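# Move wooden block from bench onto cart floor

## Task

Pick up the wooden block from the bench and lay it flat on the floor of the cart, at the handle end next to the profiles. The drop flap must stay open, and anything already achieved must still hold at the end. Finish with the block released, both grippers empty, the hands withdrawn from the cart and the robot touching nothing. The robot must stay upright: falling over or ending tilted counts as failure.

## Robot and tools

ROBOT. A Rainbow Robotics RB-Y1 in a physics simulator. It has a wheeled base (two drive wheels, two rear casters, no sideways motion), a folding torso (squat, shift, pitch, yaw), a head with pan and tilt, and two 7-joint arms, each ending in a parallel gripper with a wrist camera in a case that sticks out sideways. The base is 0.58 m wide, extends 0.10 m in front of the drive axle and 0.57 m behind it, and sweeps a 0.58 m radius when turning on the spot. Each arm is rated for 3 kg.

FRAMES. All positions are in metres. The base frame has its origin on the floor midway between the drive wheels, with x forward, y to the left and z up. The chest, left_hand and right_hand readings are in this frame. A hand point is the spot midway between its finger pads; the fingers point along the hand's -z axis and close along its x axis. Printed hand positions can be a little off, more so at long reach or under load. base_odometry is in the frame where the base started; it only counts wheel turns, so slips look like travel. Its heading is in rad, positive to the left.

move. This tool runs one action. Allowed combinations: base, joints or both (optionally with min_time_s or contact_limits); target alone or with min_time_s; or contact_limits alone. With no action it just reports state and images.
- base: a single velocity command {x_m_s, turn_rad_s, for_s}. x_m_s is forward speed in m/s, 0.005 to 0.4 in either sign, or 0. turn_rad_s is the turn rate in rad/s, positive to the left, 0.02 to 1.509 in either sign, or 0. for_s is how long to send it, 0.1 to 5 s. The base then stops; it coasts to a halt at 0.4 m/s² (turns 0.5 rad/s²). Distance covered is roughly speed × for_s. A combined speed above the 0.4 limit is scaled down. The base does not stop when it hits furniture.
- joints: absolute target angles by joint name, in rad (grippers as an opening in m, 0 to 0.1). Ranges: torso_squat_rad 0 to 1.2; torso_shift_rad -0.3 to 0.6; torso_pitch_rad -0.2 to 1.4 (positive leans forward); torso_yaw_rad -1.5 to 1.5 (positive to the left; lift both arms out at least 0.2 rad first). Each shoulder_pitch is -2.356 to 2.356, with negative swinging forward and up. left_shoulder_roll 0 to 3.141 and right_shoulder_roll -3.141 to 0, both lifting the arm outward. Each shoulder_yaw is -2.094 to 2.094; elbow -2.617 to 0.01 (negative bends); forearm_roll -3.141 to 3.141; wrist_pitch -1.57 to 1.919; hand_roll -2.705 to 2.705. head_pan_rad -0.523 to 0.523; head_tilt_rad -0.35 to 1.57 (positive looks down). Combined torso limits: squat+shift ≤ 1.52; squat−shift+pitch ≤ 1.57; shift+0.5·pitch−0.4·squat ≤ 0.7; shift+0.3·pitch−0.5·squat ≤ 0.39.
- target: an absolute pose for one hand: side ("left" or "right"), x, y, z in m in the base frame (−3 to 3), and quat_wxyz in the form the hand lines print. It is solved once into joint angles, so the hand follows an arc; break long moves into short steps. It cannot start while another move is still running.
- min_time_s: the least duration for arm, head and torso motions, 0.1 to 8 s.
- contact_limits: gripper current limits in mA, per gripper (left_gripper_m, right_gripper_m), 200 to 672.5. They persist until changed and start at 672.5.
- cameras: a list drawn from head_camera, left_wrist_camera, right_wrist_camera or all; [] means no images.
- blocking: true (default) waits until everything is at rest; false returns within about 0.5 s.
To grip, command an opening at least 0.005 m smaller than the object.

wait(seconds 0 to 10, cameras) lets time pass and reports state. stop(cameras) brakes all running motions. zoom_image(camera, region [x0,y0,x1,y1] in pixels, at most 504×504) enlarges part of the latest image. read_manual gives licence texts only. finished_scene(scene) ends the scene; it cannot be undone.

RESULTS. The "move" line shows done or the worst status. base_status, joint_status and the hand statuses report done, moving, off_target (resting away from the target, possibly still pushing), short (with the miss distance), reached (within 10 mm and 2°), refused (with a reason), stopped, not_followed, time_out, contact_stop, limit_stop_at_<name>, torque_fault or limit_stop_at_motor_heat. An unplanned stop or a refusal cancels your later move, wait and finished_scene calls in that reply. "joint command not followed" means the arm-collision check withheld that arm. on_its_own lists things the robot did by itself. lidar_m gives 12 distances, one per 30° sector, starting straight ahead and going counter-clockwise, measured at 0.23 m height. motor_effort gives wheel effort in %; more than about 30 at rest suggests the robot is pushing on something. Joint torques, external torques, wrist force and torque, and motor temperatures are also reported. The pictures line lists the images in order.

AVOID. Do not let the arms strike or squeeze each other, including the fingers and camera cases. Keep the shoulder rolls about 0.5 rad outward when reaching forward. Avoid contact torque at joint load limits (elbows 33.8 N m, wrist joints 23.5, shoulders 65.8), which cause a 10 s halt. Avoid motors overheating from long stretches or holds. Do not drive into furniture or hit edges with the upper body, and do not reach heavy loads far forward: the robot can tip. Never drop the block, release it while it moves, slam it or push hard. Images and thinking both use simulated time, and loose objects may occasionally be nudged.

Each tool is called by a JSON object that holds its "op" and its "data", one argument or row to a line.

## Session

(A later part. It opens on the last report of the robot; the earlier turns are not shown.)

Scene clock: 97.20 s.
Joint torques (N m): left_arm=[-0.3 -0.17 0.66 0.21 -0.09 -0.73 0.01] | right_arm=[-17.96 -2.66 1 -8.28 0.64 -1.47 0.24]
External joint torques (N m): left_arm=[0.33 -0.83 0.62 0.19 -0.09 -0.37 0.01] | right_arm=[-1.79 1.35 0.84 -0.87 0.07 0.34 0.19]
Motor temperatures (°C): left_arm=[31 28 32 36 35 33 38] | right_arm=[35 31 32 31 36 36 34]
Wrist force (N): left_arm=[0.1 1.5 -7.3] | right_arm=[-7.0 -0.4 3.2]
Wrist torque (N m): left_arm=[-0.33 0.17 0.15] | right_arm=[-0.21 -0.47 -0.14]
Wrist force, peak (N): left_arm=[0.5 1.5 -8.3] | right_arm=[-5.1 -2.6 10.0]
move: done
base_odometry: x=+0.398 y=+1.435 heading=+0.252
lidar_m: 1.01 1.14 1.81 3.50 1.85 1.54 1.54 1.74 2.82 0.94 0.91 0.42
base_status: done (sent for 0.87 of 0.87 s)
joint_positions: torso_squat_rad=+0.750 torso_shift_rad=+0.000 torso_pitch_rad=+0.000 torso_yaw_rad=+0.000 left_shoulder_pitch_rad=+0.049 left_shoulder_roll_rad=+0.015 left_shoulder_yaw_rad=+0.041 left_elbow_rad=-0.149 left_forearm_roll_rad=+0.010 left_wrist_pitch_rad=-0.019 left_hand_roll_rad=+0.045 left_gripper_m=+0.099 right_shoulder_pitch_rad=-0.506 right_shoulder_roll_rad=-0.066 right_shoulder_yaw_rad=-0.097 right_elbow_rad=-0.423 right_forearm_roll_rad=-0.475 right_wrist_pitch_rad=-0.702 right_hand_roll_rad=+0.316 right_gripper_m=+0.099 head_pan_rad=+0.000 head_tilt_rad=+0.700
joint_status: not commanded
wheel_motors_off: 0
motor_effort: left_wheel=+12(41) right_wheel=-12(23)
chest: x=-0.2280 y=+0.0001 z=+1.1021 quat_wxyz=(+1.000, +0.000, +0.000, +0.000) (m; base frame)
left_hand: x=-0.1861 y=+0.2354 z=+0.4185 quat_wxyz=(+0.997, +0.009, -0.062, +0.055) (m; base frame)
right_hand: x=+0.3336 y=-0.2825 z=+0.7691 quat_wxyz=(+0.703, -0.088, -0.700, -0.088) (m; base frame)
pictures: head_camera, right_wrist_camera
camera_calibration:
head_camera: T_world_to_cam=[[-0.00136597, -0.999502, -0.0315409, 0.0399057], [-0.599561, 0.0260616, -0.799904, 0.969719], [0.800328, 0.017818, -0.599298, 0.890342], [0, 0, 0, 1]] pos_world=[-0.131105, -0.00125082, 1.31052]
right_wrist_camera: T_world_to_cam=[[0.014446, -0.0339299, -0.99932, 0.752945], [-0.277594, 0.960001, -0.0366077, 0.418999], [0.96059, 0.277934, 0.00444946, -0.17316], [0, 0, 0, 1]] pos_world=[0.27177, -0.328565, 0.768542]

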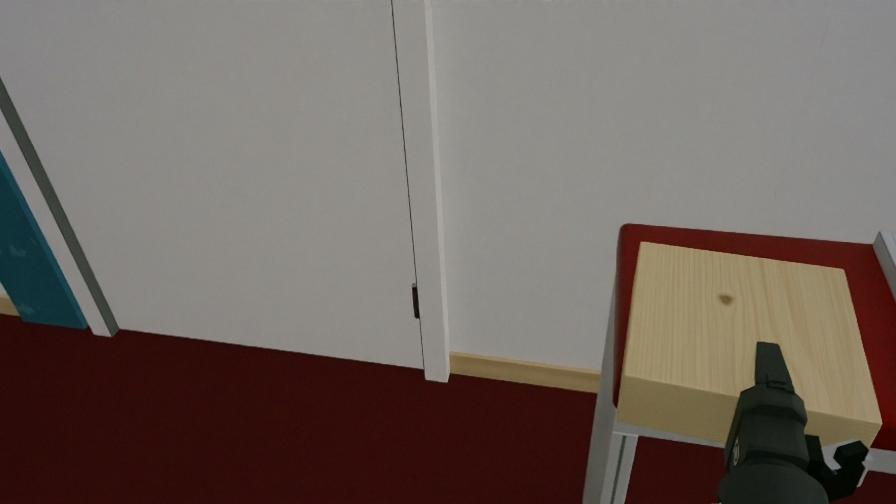

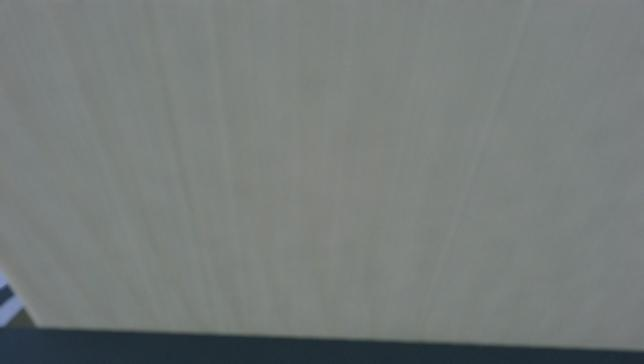

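{"op": "move", "data": {
  "joints": {"right_gripper_m":0.03},
  "cameras": ["head_camera"]
}}

{"op": "move", "data": {
  "joints": {"torso_squat_rad":0.6},
  "min_time_s": 2,
  "cameras": ["head_camera","right_wrist_camera"]
}}

Scene clock: 99.47 s.
Joint torques (N m): left_arm=[-0.69 0 0.46 0.09 -0.04 -0.49 -0.02] | right_arm=[-17.95 -2.6 1.11 -8.32 0.64 -1.6 0.18]
External joint torques (N m): left_arm=[-0.07 -0.66 0.41 0.07 -0.04 -0.14 -0.02] | right_arm=[-1.78 1.41 0.94 -0.91 0.08 0.21 0.13]
Motor temperatures (°C): left_arm=[31 28 32 36 35 33 38] | right_arm=[35 31 32 31 36 36 34]
Wrist force (N): left_arm=[-0.2 0.9 -6.8] | right_arm=[-7.7 -0.2 2.2]
Wrist torque (N m): left_arm=[-0.26 0.13 0.09] | right_arm=[-0.10 -0.88 -0.29]
Wrist force, peak (N): left_arm=[0.1 1.1 -8.6] | right_arm=[-8.5 0.1 2.9]
move: off_target
base_odometry: x=+0.398 y=+1.435 heading=+0.252
lidar_m: 1.02 1.12 1.81 3.50 1.85 1.54 1.53 1.74 2.81 0.93 0.92 0.41
base_status: not commanded
joint_positions: torso_squat_rad=+0.750 torso_shift_rad=+0.000 torso_pitch_rad=+0.000 torso_yaw_rad=+0.000 left_shoulder_pitch_rad=+0.049 left_shoulder_roll_rad=+0.015 left_shoulder_yaw_rad=+0.041 left_elbow_rad=-0.149 left_forearm_roll_rad=+0.010 left_wrist_pitch_rad=-0.019 left_hand_roll_rad=+0.045 left_gripper_m=+0.099 right_shoulder_pitch_rad=-0.506 right_shoulder_roll_rad=-0.066 right_shoulder_yaw_rad=-0.097 right_elbow_rad=-0.423 right_forearm_roll_rad=-0.475 right_wrist_pitch_rad=-0.702 right_hand_roll_rad=+0.316 right_gripper_m=+0.075 head_pan_rad=+0.000 head_tilt_rad=+0.700
joint_status: right_gripper_m off_target (ended at +0.075, target +0.030)
wheel_motors_off: 0
motor_effort: left_wheel=+12(13) right_wheel=-12(14)
chest: x=-0.2280 y=+0.0001 z=+1.1021 quat_wxyz=(+1.000, +0.000, +0.000, +0.000) (m; base frame)
left_hand: x=-0.1861 y=+0.2354 z=+0.4185 quat_wxyz=(+0.997, +0.009, -0.062, +0.055) (m; base frame)
right_hand: x=+0.3336 y=-0.2825 z=+0.7691 quat_wxyz=(+0.703, -0.088, -0.700, -0.088) (m; base frame)
pictures: head_camera
camera_calibration:
head_camera: T_world_to_cam=[[-0.00136597, -0.999502, -0.0315409, 0.0399057], [-0.599561, 0.0260616, -0.799904, 0.969719], [0.800328, 0.017818, -0.599298, 0.890342], [0, 0, 0, 1]] pos_world=[-0.131105, -0.00125082, 1.31052]

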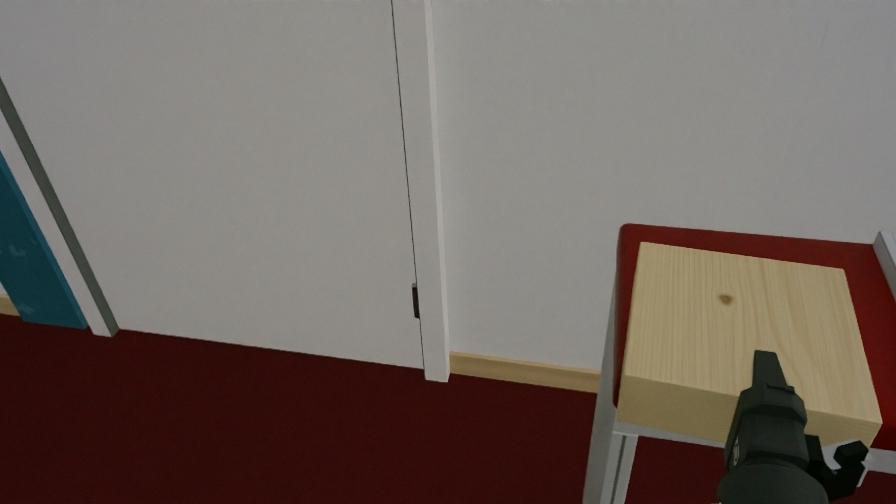

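Scene clock: 101.77 s.
Joint torques (N m): left_arm=[-0.52 -0.02 0.63 0.12 -0.01 -0.59 0.02] | right_arm=[-25.98 -5.05 0.92 -16.63 1.02 -7.32 -0.04]
External joint torques (N m): left_arm=[0.08 -0.69 0.59 0.09 -0.02 -0.24 0.03] | right_arm=[-9.88 -1.07 0.75 -9.26 0.45 -5.52 -0.09]
Motor temperatures (°C): left_arm=[31 28 32 36 35 33 38] | right_arm=[35 31 32 31 36 37 34]
Wrist force (N): left_arm=[0.0 1.1 -7.5] | right_arm=[-24.4 1.2 0.2]
Wrist torque (N m): left_arm=[-0.26 0.12 0.12] | right_arm=[-0.13 1.17 0.19]
Wrist force, peak (N): left_arm=[-0.1 1.3 -8.3] | right_arm=[-25.5 1.2 0.7]
move: done
base_odometry: x=+0.398 y=+1.435 heading=+0.252
lidar_m: 1.01 1.14 1.81 3.50 1.85 1.54 1.52 1.75 2.81 0.94 0.92 0.41
base_status: not commanded
joint_positions: torso_squat_rad=+0.600 torso_shift_rad=+0.000 torso_pitch_rad=+0.001 torso_yaw_rad=+0.000 left_shoulder_pitch_rad=+0.049 left_shoulder_roll_rad=+0.015 left_shoulder_yaw_rad=+0.041 left_elbow_rad=-0.149 left_forearm_roll_rad=+0.010 left_wrist_pitch_rad=-0.019 left_hand_roll_rad=+0.045 left_gripper_m=+0.099 right_shoulder_pitch_rad=-0.504 right_shoulder_roll_rad=-0.065 right_shoulder_yaw_rad=-0.097 right_elbow_rad=-0.421 right_forearm_roll_rad=-0.475 right_wrist_pitch_rad=-0.701 right_hand_roll_rad=+0.316 right_gripper_m=+0.074 head_pan_rad=+0.000 head_tilt_rad=+0.700
joint_status: all done
wheel_motors_off: 0
motor_effort: left_wheel=+13(13) right_wheel=-11(14)
chest: x=-0.2275 y=+0.0000 z=+1.1677 quat_wxyz=(+1.000, +0.000, +0.000, +0.000) (m; base frame)
left_hand: x=-0.1862 y=+0.2354 z=+0.4840 quat_wxyz=(+0.997, +0.009, -0.061, +0.055) (m; base frame)
right_hand: x=+0.3325 y=-0.2825 z=+0.8319 quat_wxyz=(+0.705, -0.088, -0.698, -0.088) (m; base frame)
pictures: head_camera, right_wrist_camera
camera_calibration:
head_camera: T_world_to_cam=[[-0.00137325, -0.999497, -0.031682, 0.0420659], [-0.600189, 0.0261649, -0.79943, 1.02174], [0.799857, 0.0179174, -0.599923, 0.929919], [0, 0, 0, 1]] pos_world=[-0.130506, -0.00135076, 1.37602]
right_wrist_camera: T_world_to_cam=[[0.00808714, -0.0331072, -0.999419, 0.818066], [-0.277627, 0.960085, -0.0340508, 0.418905], [0.960655, 0.277741, -0.00142713, -0.167557], [0, 0, 0, 1]] pos_world=[0.270649, -0.328563, 0.831616]

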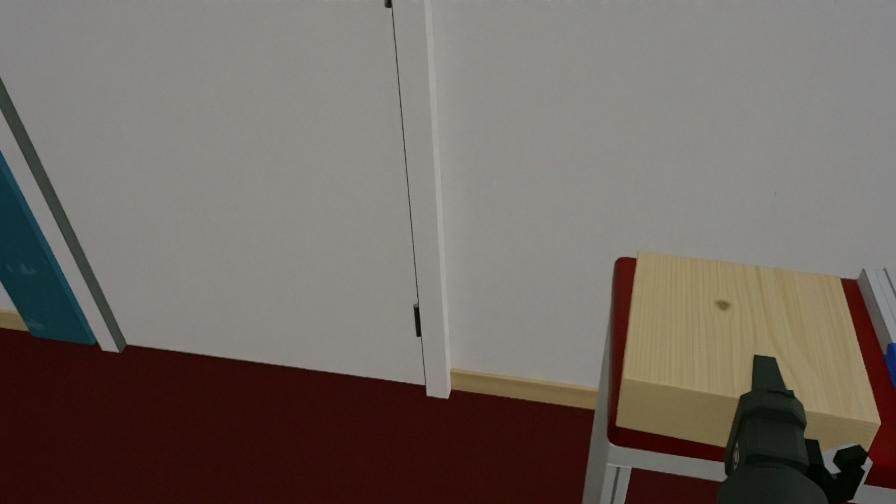

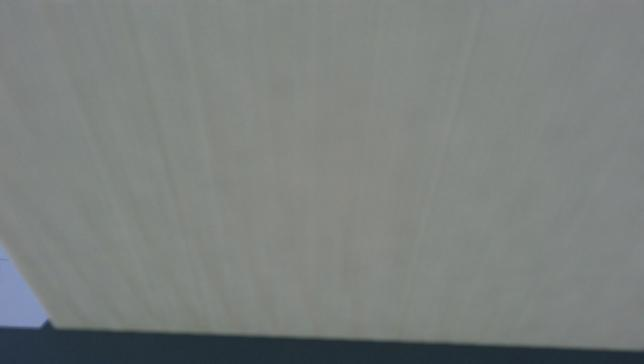

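{"op": "move", "data": {
  "base": {"x_m_s":-0.2,"for_s":1.7},
  "cameras": []
}}

{"op": "move", "data": {
  "base": {"turn_rad_s":0.5,"for_s":2.63},
  "cameras": ["head_camera"]
}}

{"op": "move", "data": {
  "base": {"x_m_s":-0.3,"for_s":5},
  "cameras": []
}}

{"op": "move", "data": {
  "base": {"x_m_s":-0.3,"for_s":3.1},
  "cameras": ["head_camera"]
}}

Scene clock: 128.40 s.
Joint torques (N m): left_arm=[-1.06 0.04 0.59 0.22 -0.08 -0.59 -0.02] | right_arm=[-27.55 -5.89 1.07 -17.55 1.23 -7.45 -0.09]
External joint torques (N m): left_arm=[-0.45 -0.63 0.55 0.2 -0.08 -0.23 -0.02] | right_arm=[-11.46 -1.91 0.9 -10.17 0.67 -5.64 -0.14]
Motor temperatures (°C): left_arm=[31 28 32 36 35 33 38] | right_arm=[36 31 32 33 36 38 34]
Wrist force (N): left_arm=[0.2 0.7 -7.4] | right_arm=[-24.7 1.2 0.8]
Wrist torque (N m): left_arm=[-0.25 0.17 0.09] | right_arm=[-0.13 1.12 0.22]
Wrist force, peak (N): left_arm=[0.4 1.1 -8.9] | right_arm=[-25.8 0.9 0.3]
move: done
base_odometry: x=+0.069 y=+1.350 heading=+0.254
lidar_m: 0.73 1.50 2.47 2.73 1.45 1.20 1.20 1.36 2.22 1.32 1.06 0.77
base_status: done (sent for 1.7 of 1.7 s)
joint_positions: torso_squat_rad=+0.600 torso_shift_rad=+0.000 torso_pitch_rad=+0.001 torso_yaw_rad=+0.000 left_shoulder_pitch_rad=+0.049 left_shoulder_roll_rad=+0.015 left_shoulder_yaw_rad=+0.041 left_elbow_rad=-0.149 left_forearm_roll_rad=+0.010 left_wrist_pitch_rad=-0.019 left_hand_roll_rad=+0.045 left_gripper_m=+0.099 right_shoulder_pitch_rad=-0.503 right_shoulder_roll_rad=-0.065 right_shoulder_yaw_rad=-0.097 right_elbow_rad=-0.421 right_forearm_roll_rad=-0.475 right_wrist_pitch_rad=-0.701 right_hand_roll_rad=+0.316 right_gripper_m=+0.074 head_pan_rad=+0.000 head_tilt_rad=+0.700
joint_status: not commanded
wheel_motors_off: 0
motor_effort: left_wheel=+17(40) right_wheel=-18(33)
chest: x=-0.2276 y=+0.0000 z=+1.1677 quat_wxyz=(+1.000, +0.000, +0.000, +0.000) (m; base frame)
left_hand: x=-0.1863 y=+0.2354 z=+0.4841 quat_wxyz=(+0.997, +0.009, -0.061, +0.055) (m; base frame)
right_hand: x=+0.3323 y=-0.2824 z=+0.8316 quat_wxyz=(+0.705, -0.088, -0.698, -0.089) (m; base frame)
pictures: none
No camera images: "cameras" was empty.

Scene clock: 132.37 s.
Joint torques (N m): left_arm=[-0.77 -0.3 0.41 0.16 -0.11 -0.54 -0.1] | right_arm=[-27.56 -5.92 1.02 -17.42 1.37 -7.35 -0.04]
External joint torques (N m): left_arm=[-0.17 -0.98 0.37 0.14 -0.12 -0.19 -0.1] | right_arm=[-11.47 -1.96 0.85 -10.04 0.8 -5.54 -0.09]
Motor temperatures (°C): left_arm=[31 28 32 36 35 33 38] | right_arm=[36 31 32 33 36 38 34]
Wrist force (N): left_arm=[0.2 1.7 -7.4] | right_arm=[-24.5 1.5 0.5]
Wrist torque (N m): left_arm=[-0.35 0.20 0.10] | right_arm=[-0.10 1.11 0.18]
Wrist force, peak (N): left_arm=[0.4 1.4 -8.5] | right_arm=[-25.3 0.7 0.9]
move: done
base_odometry: x=+0.069 y=+1.350 heading=+1.570
lidar_m: 4.28 1.81 1.27 1.20 1.23 1.64 2.51 1.25 1.06 0.76 1.36 1.83
base_status: done (sent for 2.63 of 2.63 s)
joint_positions: torso_squat_rad=+0.600 torso_shift_rad=+0.000 torso_pitch_rad=+0.001 torso_yaw_rad=+0.000 left_shoulder_pitch_rad=+0.049 left_shoulder_roll_rad=+0.015 left_shoulder_yaw_rad=+0.041 left_elbow_rad=-0.149 left_forearm_roll_rad=+0.010 left_wrist_pitch_rad=-0.019 left_hand_roll_rad=+0.045 left_gripper_m=+0.099 right_shoulder_pitch_rad=-0.503 right_shoulder_roll_rad=-0.065 right_shoulder_yaw_rad=-0.097 right_elbow_rad=-0.421 right_forearm_roll_rad=-0.475 right_wrist_pitch_rad=-0.701 right_hand_roll_rad=+0.316 right_gripper_m=+0.074 head_pan_rad=+0.000 head_tilt_rad=+0.700
joint_status: not commanded
wheel_motors_off: 0
motor_effort: left_wheel=+6(48) right_wheel=+16(52)
chest: x=-0.2276 y=-0.0001 z=+1.1677 quat_wxyz=(+1.000, +0.000, +0.000, +0.000) (m; base frame)
left_hand: x=-0.1863 y=+0.2354 z=+0.4841 quat_wxyz=(+0.997, +0.009, -0.061, +0.055) (m; base frame)
right_hand: x=+0.3323 y=-0.2825 z=+0.8316 quat_wxyz=(+0.705, -0.088, -0.698, -0.089) (m; base frame)
pictures: head_camera
camera_calibration:
head_camera: T_world_to_cam=[[-0.00135039, -0.999493, -0.0318205, 0.0421594], [-0.60008, 0.0262644, -0.799509, 1.02181], [0.799939, 0.0180152, -0.599811, 0.929857], [0, 0, 0, 1]] pos_world=[-0.130605, -0.00145071, 1.37602]

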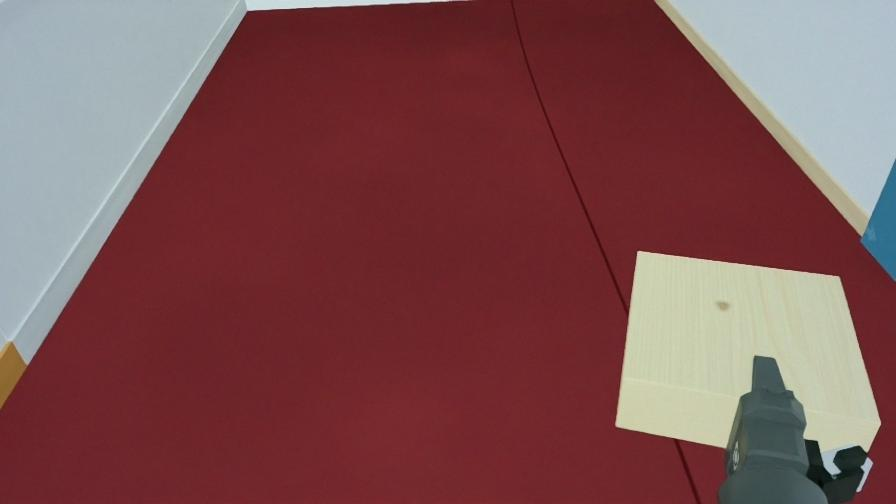

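Scene clock: 138.47 s.
Joint torques (N m): left_arm=[-1.21 -0.05 0.68 0.11 -0.08 -0.6 -0.05] | right_arm=[-27.82 -6.18 1.15 -17.48 1.22 -7.4 0.02]
External joint torques (N m): left_arm=[-0.6 -0.72 0.63 0.08 -0.08 -0.24 -0.04] | right_arm=[-11.72 -2.21 0.97 -10.11 0.66 -5.59 -0.03]
Motor temperatures (°C): left_arm=[31 28 32 36 35 33 38] | right_arm=[36 31 32 33 36 38 34]
Wrist force (N): left_arm=[-0.2 1.3 -8.1] | right_arm=[-24.7 0.6 0.5]
Wrist torque (N m): left_arm=[-0.30 0.10 0.04] | right_arm=[-0.10 1.11 0.20]
Wrist force, peak (N): left_arm=[-0.4 1.1 -8.5] | right_arm=[-25.5 1.5 -1.1]
move: done
base_odometry: x=+0.068 y=-0.150 heading=+1.571
lidar_m: 4.81 1.68 1.19 1.12 1.16 1.56 3.83 0.88 0.64 0.60 0.62 1.67
base_status: done (sent for 5 of 5 s)
joint_positions: torso_squat_rad=+0.600 torso_shift_rad=+0.000 torso_pitch_rad=+0.001 torso_yaw_rad=+0.000 left_shoulder_pitch_rad=+0.049 left_shoulder_roll_rad=+0.015 left_shoulder_yaw_rad=+0.041 left_elbow_rad=-0.149 left_forearm_roll_rad=+0.010 left_wrist_pitch_rad=-0.019 left_hand_roll_rad=+0.045 left_gripper_m=+0.099 right_shoulder_pitch_rad=-0.503 right_shoulder_roll_rad=-0.065 right_shoulder_yaw_rad=-0.097 right_elbow_rad=-0.421 right_forearm_roll_rad=-0.475 right_wrist_pitch_rad=-0.701 right_hand_roll_rad=+0.316 right_gripper_m=+0.074 head_pan_rad=+0.000 head_tilt_rad=+0.700
joint_status: not commanded
wheel_motors_off: 0
motor_effort: left_wheel=+19(38) right_wheel=-20(40)
chest: x=-0.2277 y=+0.0000 z=+1.1677 quat_wxyz=(+1.000, +0.000, +0.000, +0.000) (m; base frame)
left_hand: x=-0.1863 y=+0.2354 z=+0.4841 quat_wxyz=(+0.997, +0.009, -0.061, +0.055) (m; base frame)
right_hand: x=+0.3322 y=-0.2824 z=+0.8316 quat_wxyz=(+0.705, -0.088, -0.698, -0.089) (m; base frame)
pictures: none
No camera images: "cameras" was empty.

Scene clock: 142.70 s.
Joint torques (N m): left_arm=[-1.03 -0.3 0.68 0.13 -0.07 -0.5 -0.01] | right_arm=[-27.54 -5.97 0.77 -17.51 1.24 -7.45 0]
External joint torques (N m): left_arm=[-0.42 -0.97 0.64 0.1 -0.08 -0.15 0] | right_arm=[-11.45 -2 0.6 -10.13 0.67 -5.66 -0.05]
Motor temperatures (°C): left_arm=[31 28 32 36 35 33 38] | right_arm=[36 31 32 33 36 39 34]
Wrist force (N): left_arm=[0.4 1.0 -7.4] | right_arm=[-24.5 0.2 0.4]
Wrist torque (N m): left_arm=[-0.29 0.20 0.09] | right_arm=[-0.12 1.09 0.22]
Wrist force, peak (N): left_arm=[0.1 1.5 -8.4] | right_arm=[-25.7 1.5 -1.6]
move: done
base_odometry: x=+0.070 y=-1.080 heading=+1.573
lidar_m: 5.00 1.63 1.16 1.09 1.13 1.49 3.76 2.20 1.52 0.63 0.65 0.87
base_status: done (sent for 3.1 of 3.1 s)
joint_positions: torso_squat_rad=+0.600 torso_shift_rad=+0.000 torso_pitch_rad=+0.001 torso_yaw_rad=+0.000 left_shoulder_pitch_rad=+0.049 left_shoulder_roll_rad=+0.015 left_shoulder_yaw_rad=+0.041 left_elbow_rad=-0.149 left_forearm_roll_rad=+0.010 left_wrist_pitch_rad=-0.019 left_hand_roll_rad=+0.045 left_gripper_m=+0.099 right_shoulder_pitch_rad=-0.503 right_shoulder_roll_rad=-0.065 right_shoulder_yaw_rad=-0.097 right_elbow_rad=-0.421 right_forearm_roll_rad=-0.475 right_wrist_pitch_rad=-0.701 right_hand_roll_rad=+0.316 right_gripper_m=+0.074 head_pan_rad=+0.000 head_tilt_rad=+0.700
joint_status: not commanded
wheel_motors_off: 0
motor_effort: left_wheel=+19(36) right_wheel=-20(45)
chest: x=-0.2277 y=+0.0000 z=+1.1677 quat_wxyz=(+1.000, +0.000, +0.000, +0.000) (m; base frame)
left_hand: x=-0.1863 y=+0.2354 z=+0.4841 quat_wxyz=(+0.997, +0.009, -0.061, +0.055) (m; base frame)
right_hand: x=+0.3322 y=-0.2824 z=+0.8316 quat_wxyz=(+0.705, -0.088, -0.698, -0.089) (m; base frame)
pictures: head_camera
camera_calibration:
head_camera: T_world_to_cam=[[-0.00128683, -0.999495, -0.0317385, 0.0420576], [-0.600079, 0.0261607, -0.799513, 1.02183], [0.79994, 0.0180168, -0.59981, 0.929995], [0, 0, 0, 1]] pos_world=[-0.130705, -0.00145102, 1.37612]

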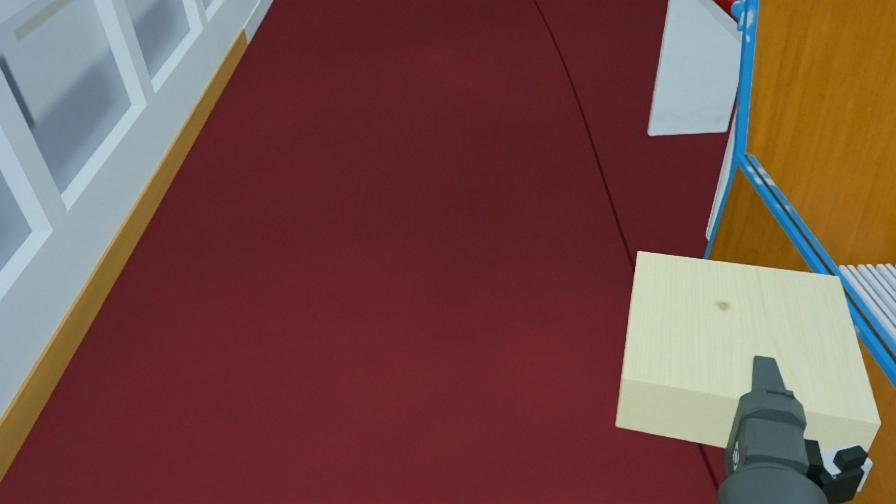

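{"op": "move", "data": {
  "base": {"turn_rad_s":-0.4,"for_s":1.0},
  "cameras": []
}}

{"op": "move", "data": {
  "base": {"x_m_s":0.2,"for_s":3.5},
  "cameras": []
}}

{"op": "move", "data": {
  "base": {"turn_rad_s":0.4,"for_s":1.08},
  "joints": {"head_pan_rad":-0.5},
  "cameras": ["head_camera"]
}}

Scene clock: 148.77 s.
Joint torques (N m): left_arm=[-0.9 -0.19 0.94 0.17 0.01 -0.63 0.02] | right_arm=[-27.49 -6.55 0.74 -17.48 1.18 -7.54 0.01]
External joint torques (N m): left_arm=[-0.3 -0.86 0.9 0.15 0 -0.28 0.03] | right_arm=[-11.4 -2.57 0.56 -10.1 0.62 -5.73 -0.03]
Motor temperatures (°C): left_arm=[31 28 32 36 35 33 38] | right_arm=[36 31 32 33 36 39 34]
Wrist force (N): left_arm=[0.2 1.5 -7.8] | right_arm=[-25.3 1.4 0.5]
Wrist torque (N m): left_arm=[-0.34 0.15 0.06] | right_arm=[-0.09 1.06 0.21]
Wrist force, peak (N): left_arm=[-0.2 1.3 -8.7] | right_arm=[-25.3 1.4 0.5]
move: done
base_odometry: x=+0.070 y=-1.080 heading=+1.174
lidar_m: 1.00 3.30 1.44 1.11 1.08 1.17 1.72 4.45 1.94 1.47 0.62 0.66
base_status: done (sent for 1 of 1 s)
joint_positions: torso_squat_rad=+0.600 torso_shift_rad=+0.000 torso_pitch_rad=+0.001 torso_yaw_rad=+0.000 left_shoulder_pitch_rad=+0.049 left_shoulder_roll_rad=+0.015 left_shoulder_yaw_rad=+0.041 left_elbow_rad=-0.149 left_forearm_roll_rad=+0.010 left_wrist_pitch_rad=-0.019 left_hand_roll_rad=+0.045 left_gripper_m=+0.099 right_shoulder_pitch_rad=-0.503 right_shoulder_roll_rad=-0.065 right_shoulder_yaw_rad=-0.097 right_elbow_rad=-0.421 right_forearm_roll_rad=-0.475 right_wrist_pitch_rad=-0.701 right_hand_roll_rad=+0.316 right_gripper_m=+0.074 head_pan_rad=+0.000 head_tilt_rad=+0.700
joint_status: not commanded
wheel_motors_off: 0
motor_effort: left_wheel=+22(49) right_wheel=+0(45)
chest: x=-0.2277 y=+0.0000 z=+1.1677 quat_wxyz=(+1.000, +0.000, +0.000, +0.000) (m; base frame)
left_hand: x=-0.1863 y=+0.2354 z=+0.4841 quat_wxyz=(+0.997, +0.009, -0.061, +0.055) (m; base frame)
right_hand: x=+0.3322 y=-0.2824 z=+0.8316 quat_wxyz=(+0.705, -0.088, -0.698, -0.089) (m; base frame)
pictures: none
No camera images: "cameras" was empty.

Scene clock: 153.13 s.
Joint torques (N m): left_arm=[-0.17 -0.23 0.86 0.2 -0.03 -0.53 -0.13] | right_arm=[-27.64 -6.52 0.98 -17.31 1.28 -7.38 -0.01]
External joint torques (N m): left_arm=[0.43 -0.91 0.82 0.17 -0.04 -0.18 -0.13] | right_arm=[-11.55 -2.55 0.8 -9.94 0.72 -5.57 -0.06]
Motor temperatures (°C): left_arm=[31 28 32 36 35 33 38] | right_arm=[36 31 32 33 36 39 34]
Wrist force (N): left_arm=[0.7 1.3 -6.6] | right_arm=[-24.5 1.1 0.0]
Wrist torque (N m): left_arm=[-0.31 0.25 0.08] | right_arm=[-0.11 1.23 0.19]
Wrist force, peak (N): left_arm=[0.1 1.2 -8.3] | right_arm=[-25.6 1.4 0.5]
move: done
base_odometry: x=+0.341 y=-0.435 heading=+1.173
lidar_m: 0.53 4.24 1.85 1.42 1.38 1.48 2.18 3.89 0.44 0.34 0.33 0.35
base_status: done (sent for 3.5 of 3.5 s)
joint_positions: torso_squat_rad=+0.600 torso_shift_rad=+0.000 torso_pitch_rad=+0.001 torso_yaw_rad=+0.000 left_shoulder_pitch_rad=+0.049 left_shoulder_roll_rad=+0.015 left_shoulder_yaw_rad=+0.041 left_elbow_rad=-0.149 left_forearm_roll_rad=+0.010 left_wrist_pitch_rad=-0.019 left_hand_roll_rad=+0.045 left_gripper_m=+0.099 right_shoulder_pitch_rad=-0.503 right_shoulder_roll_rad=-0.065 right_shoulder_yaw_rad=-0.097 right_elbow_rad=-0.421 right_forearm_roll_rad=-0.475 right_wrist_pitch_rad=-0.701 right_hand_roll_rad=+0.316 right_gripper_m=+0.074 head_pan_rad=+0.000 head_tilt_rad=+0.700
joint_status: not commanded
wheel_motors_off: 0
motor_effort: left_wheel=-9(49) right_wheel=+10(43)
chest: x=-0.2276 y=+0.0000 z=+1.1677 quat_wxyz=(+1.000, +0.000, +0.000, +0.000) (m; base frame)
left_hand: x=-0.1862 y=+0.2354 z=+0.4841 quat_wxyz=(+0.997, +0.009, -0.061, +0.055) (m; base frame)
right_hand: x=+0.3323 y=-0.2824 z=+0.8315 quat_wxyz=(+0.705, -0.088, -0.698, -0.089) (m; base frame)
pictures: none
No camera images: "cameras" was empty.

Scene clock: 155.33 s.
Joint torques (N m): left_arm=[-0.67 -0.36 0.69 0.1 -0.06 -0.6 -0.01] | right_arm=[-27.46 -6.27 0.94 -17.38 1.34 -7.45 0.09]
External joint torques (N m): left_arm=[-0.07 -1.04 0.64 0.08 -0.06 -0.24 0] | right_arm=[-11.37 -2.3 0.76 -10.01 0.77 -5.64 0.04]
Motor temperatures (°C): left_arm=[31 28 32 36 35 33 38] | right_arm=[36 31 32 33 36 39 34]
Wrist force (N): left_arm=[0.0 0.7 -7.2] | right_arm=[-24.2 0.6 0.2]
Wrist torque (N m): left_arm=[-0.27 0.14 0.07] | right_arm=[-0.11 1.17 0.22]
Wrist force, peak (N): left_arm=[-0.2 1.3 -8.5] | right_arm=[-25.3 0.7 0.4]
move: done
base_odometry: x=+0.341 y=-0.435 heading=+1.599
lidar_m: 4.30 2.03 1.46 1.38 1.43 1.95 4.87 0.48 0.36 0.34 0.35 0.48
base_status: done (sent for 1.07 of 1.07 s)
joint_positions: torso_squat_rad=+0.600 torso_shift_rad=+0.000 torso_pitch_rad=+0.001 torso_yaw_rad=+0.000 left_shoulder_pitch_rad=+0.049 left_shoulder_roll_rad=+0.015 left_shoulder_yaw_rad=+0.041 left_elbow_rad=-0.149 left_forearm_roll_rad=+0.010 left_wrist_pitch_rad=-0.019 left_hand_roll_rad=+0.045 left_gripper_m=+0.099 right_shoulder_pitch_rad=-0.503 right_shoulder_roll_rad=-0.065 right_shoulder_yaw_rad=-0.097 right_elbow_rad=-0.421 right_forearm_roll_rad=-0.475 right_wrist_pitch_rad=-0.701 right_hand_roll_rad=+0.316 right_gripper_m=+0.074 head_pan_rad=-0.500 head_tilt_rad=+0.700
joint_status: all done
wheel_motors_off: 0
motor_effort: left_wheel=+3(44) right_wheel=+22(35)
chest: x=-0.2276 y=+0.0000 z=+1.1677 quat_wxyz=(+1.000, +0.000, +0.000, +0.000) (m; base frame)
left_hand: x=-0.1862 y=+0.2354 z=+0.4841 quat_wxyz=(+0.997, +0.009, -0.061, +0.055) (m; base frame)
right_hand: x=+0.3323 y=-0.2824 z=+0.8315 quat_wxyz=(+0.705, -0.088, -0.698, -0.089) (m; base frame)
pictures: head_camera
camera_calibration:
head_camera: T_world_to_cam=[[-0.480361, -0.876511, -0.0313304, -0.0568854], [-0.514311, 0.310438, -0.799445, 1.03942], [0.710449, -0.367909, -0.599922, 0.911534], [0, 0, 0, 1]] pos_world=[-0.14034, -0.0371736, 1.37602]

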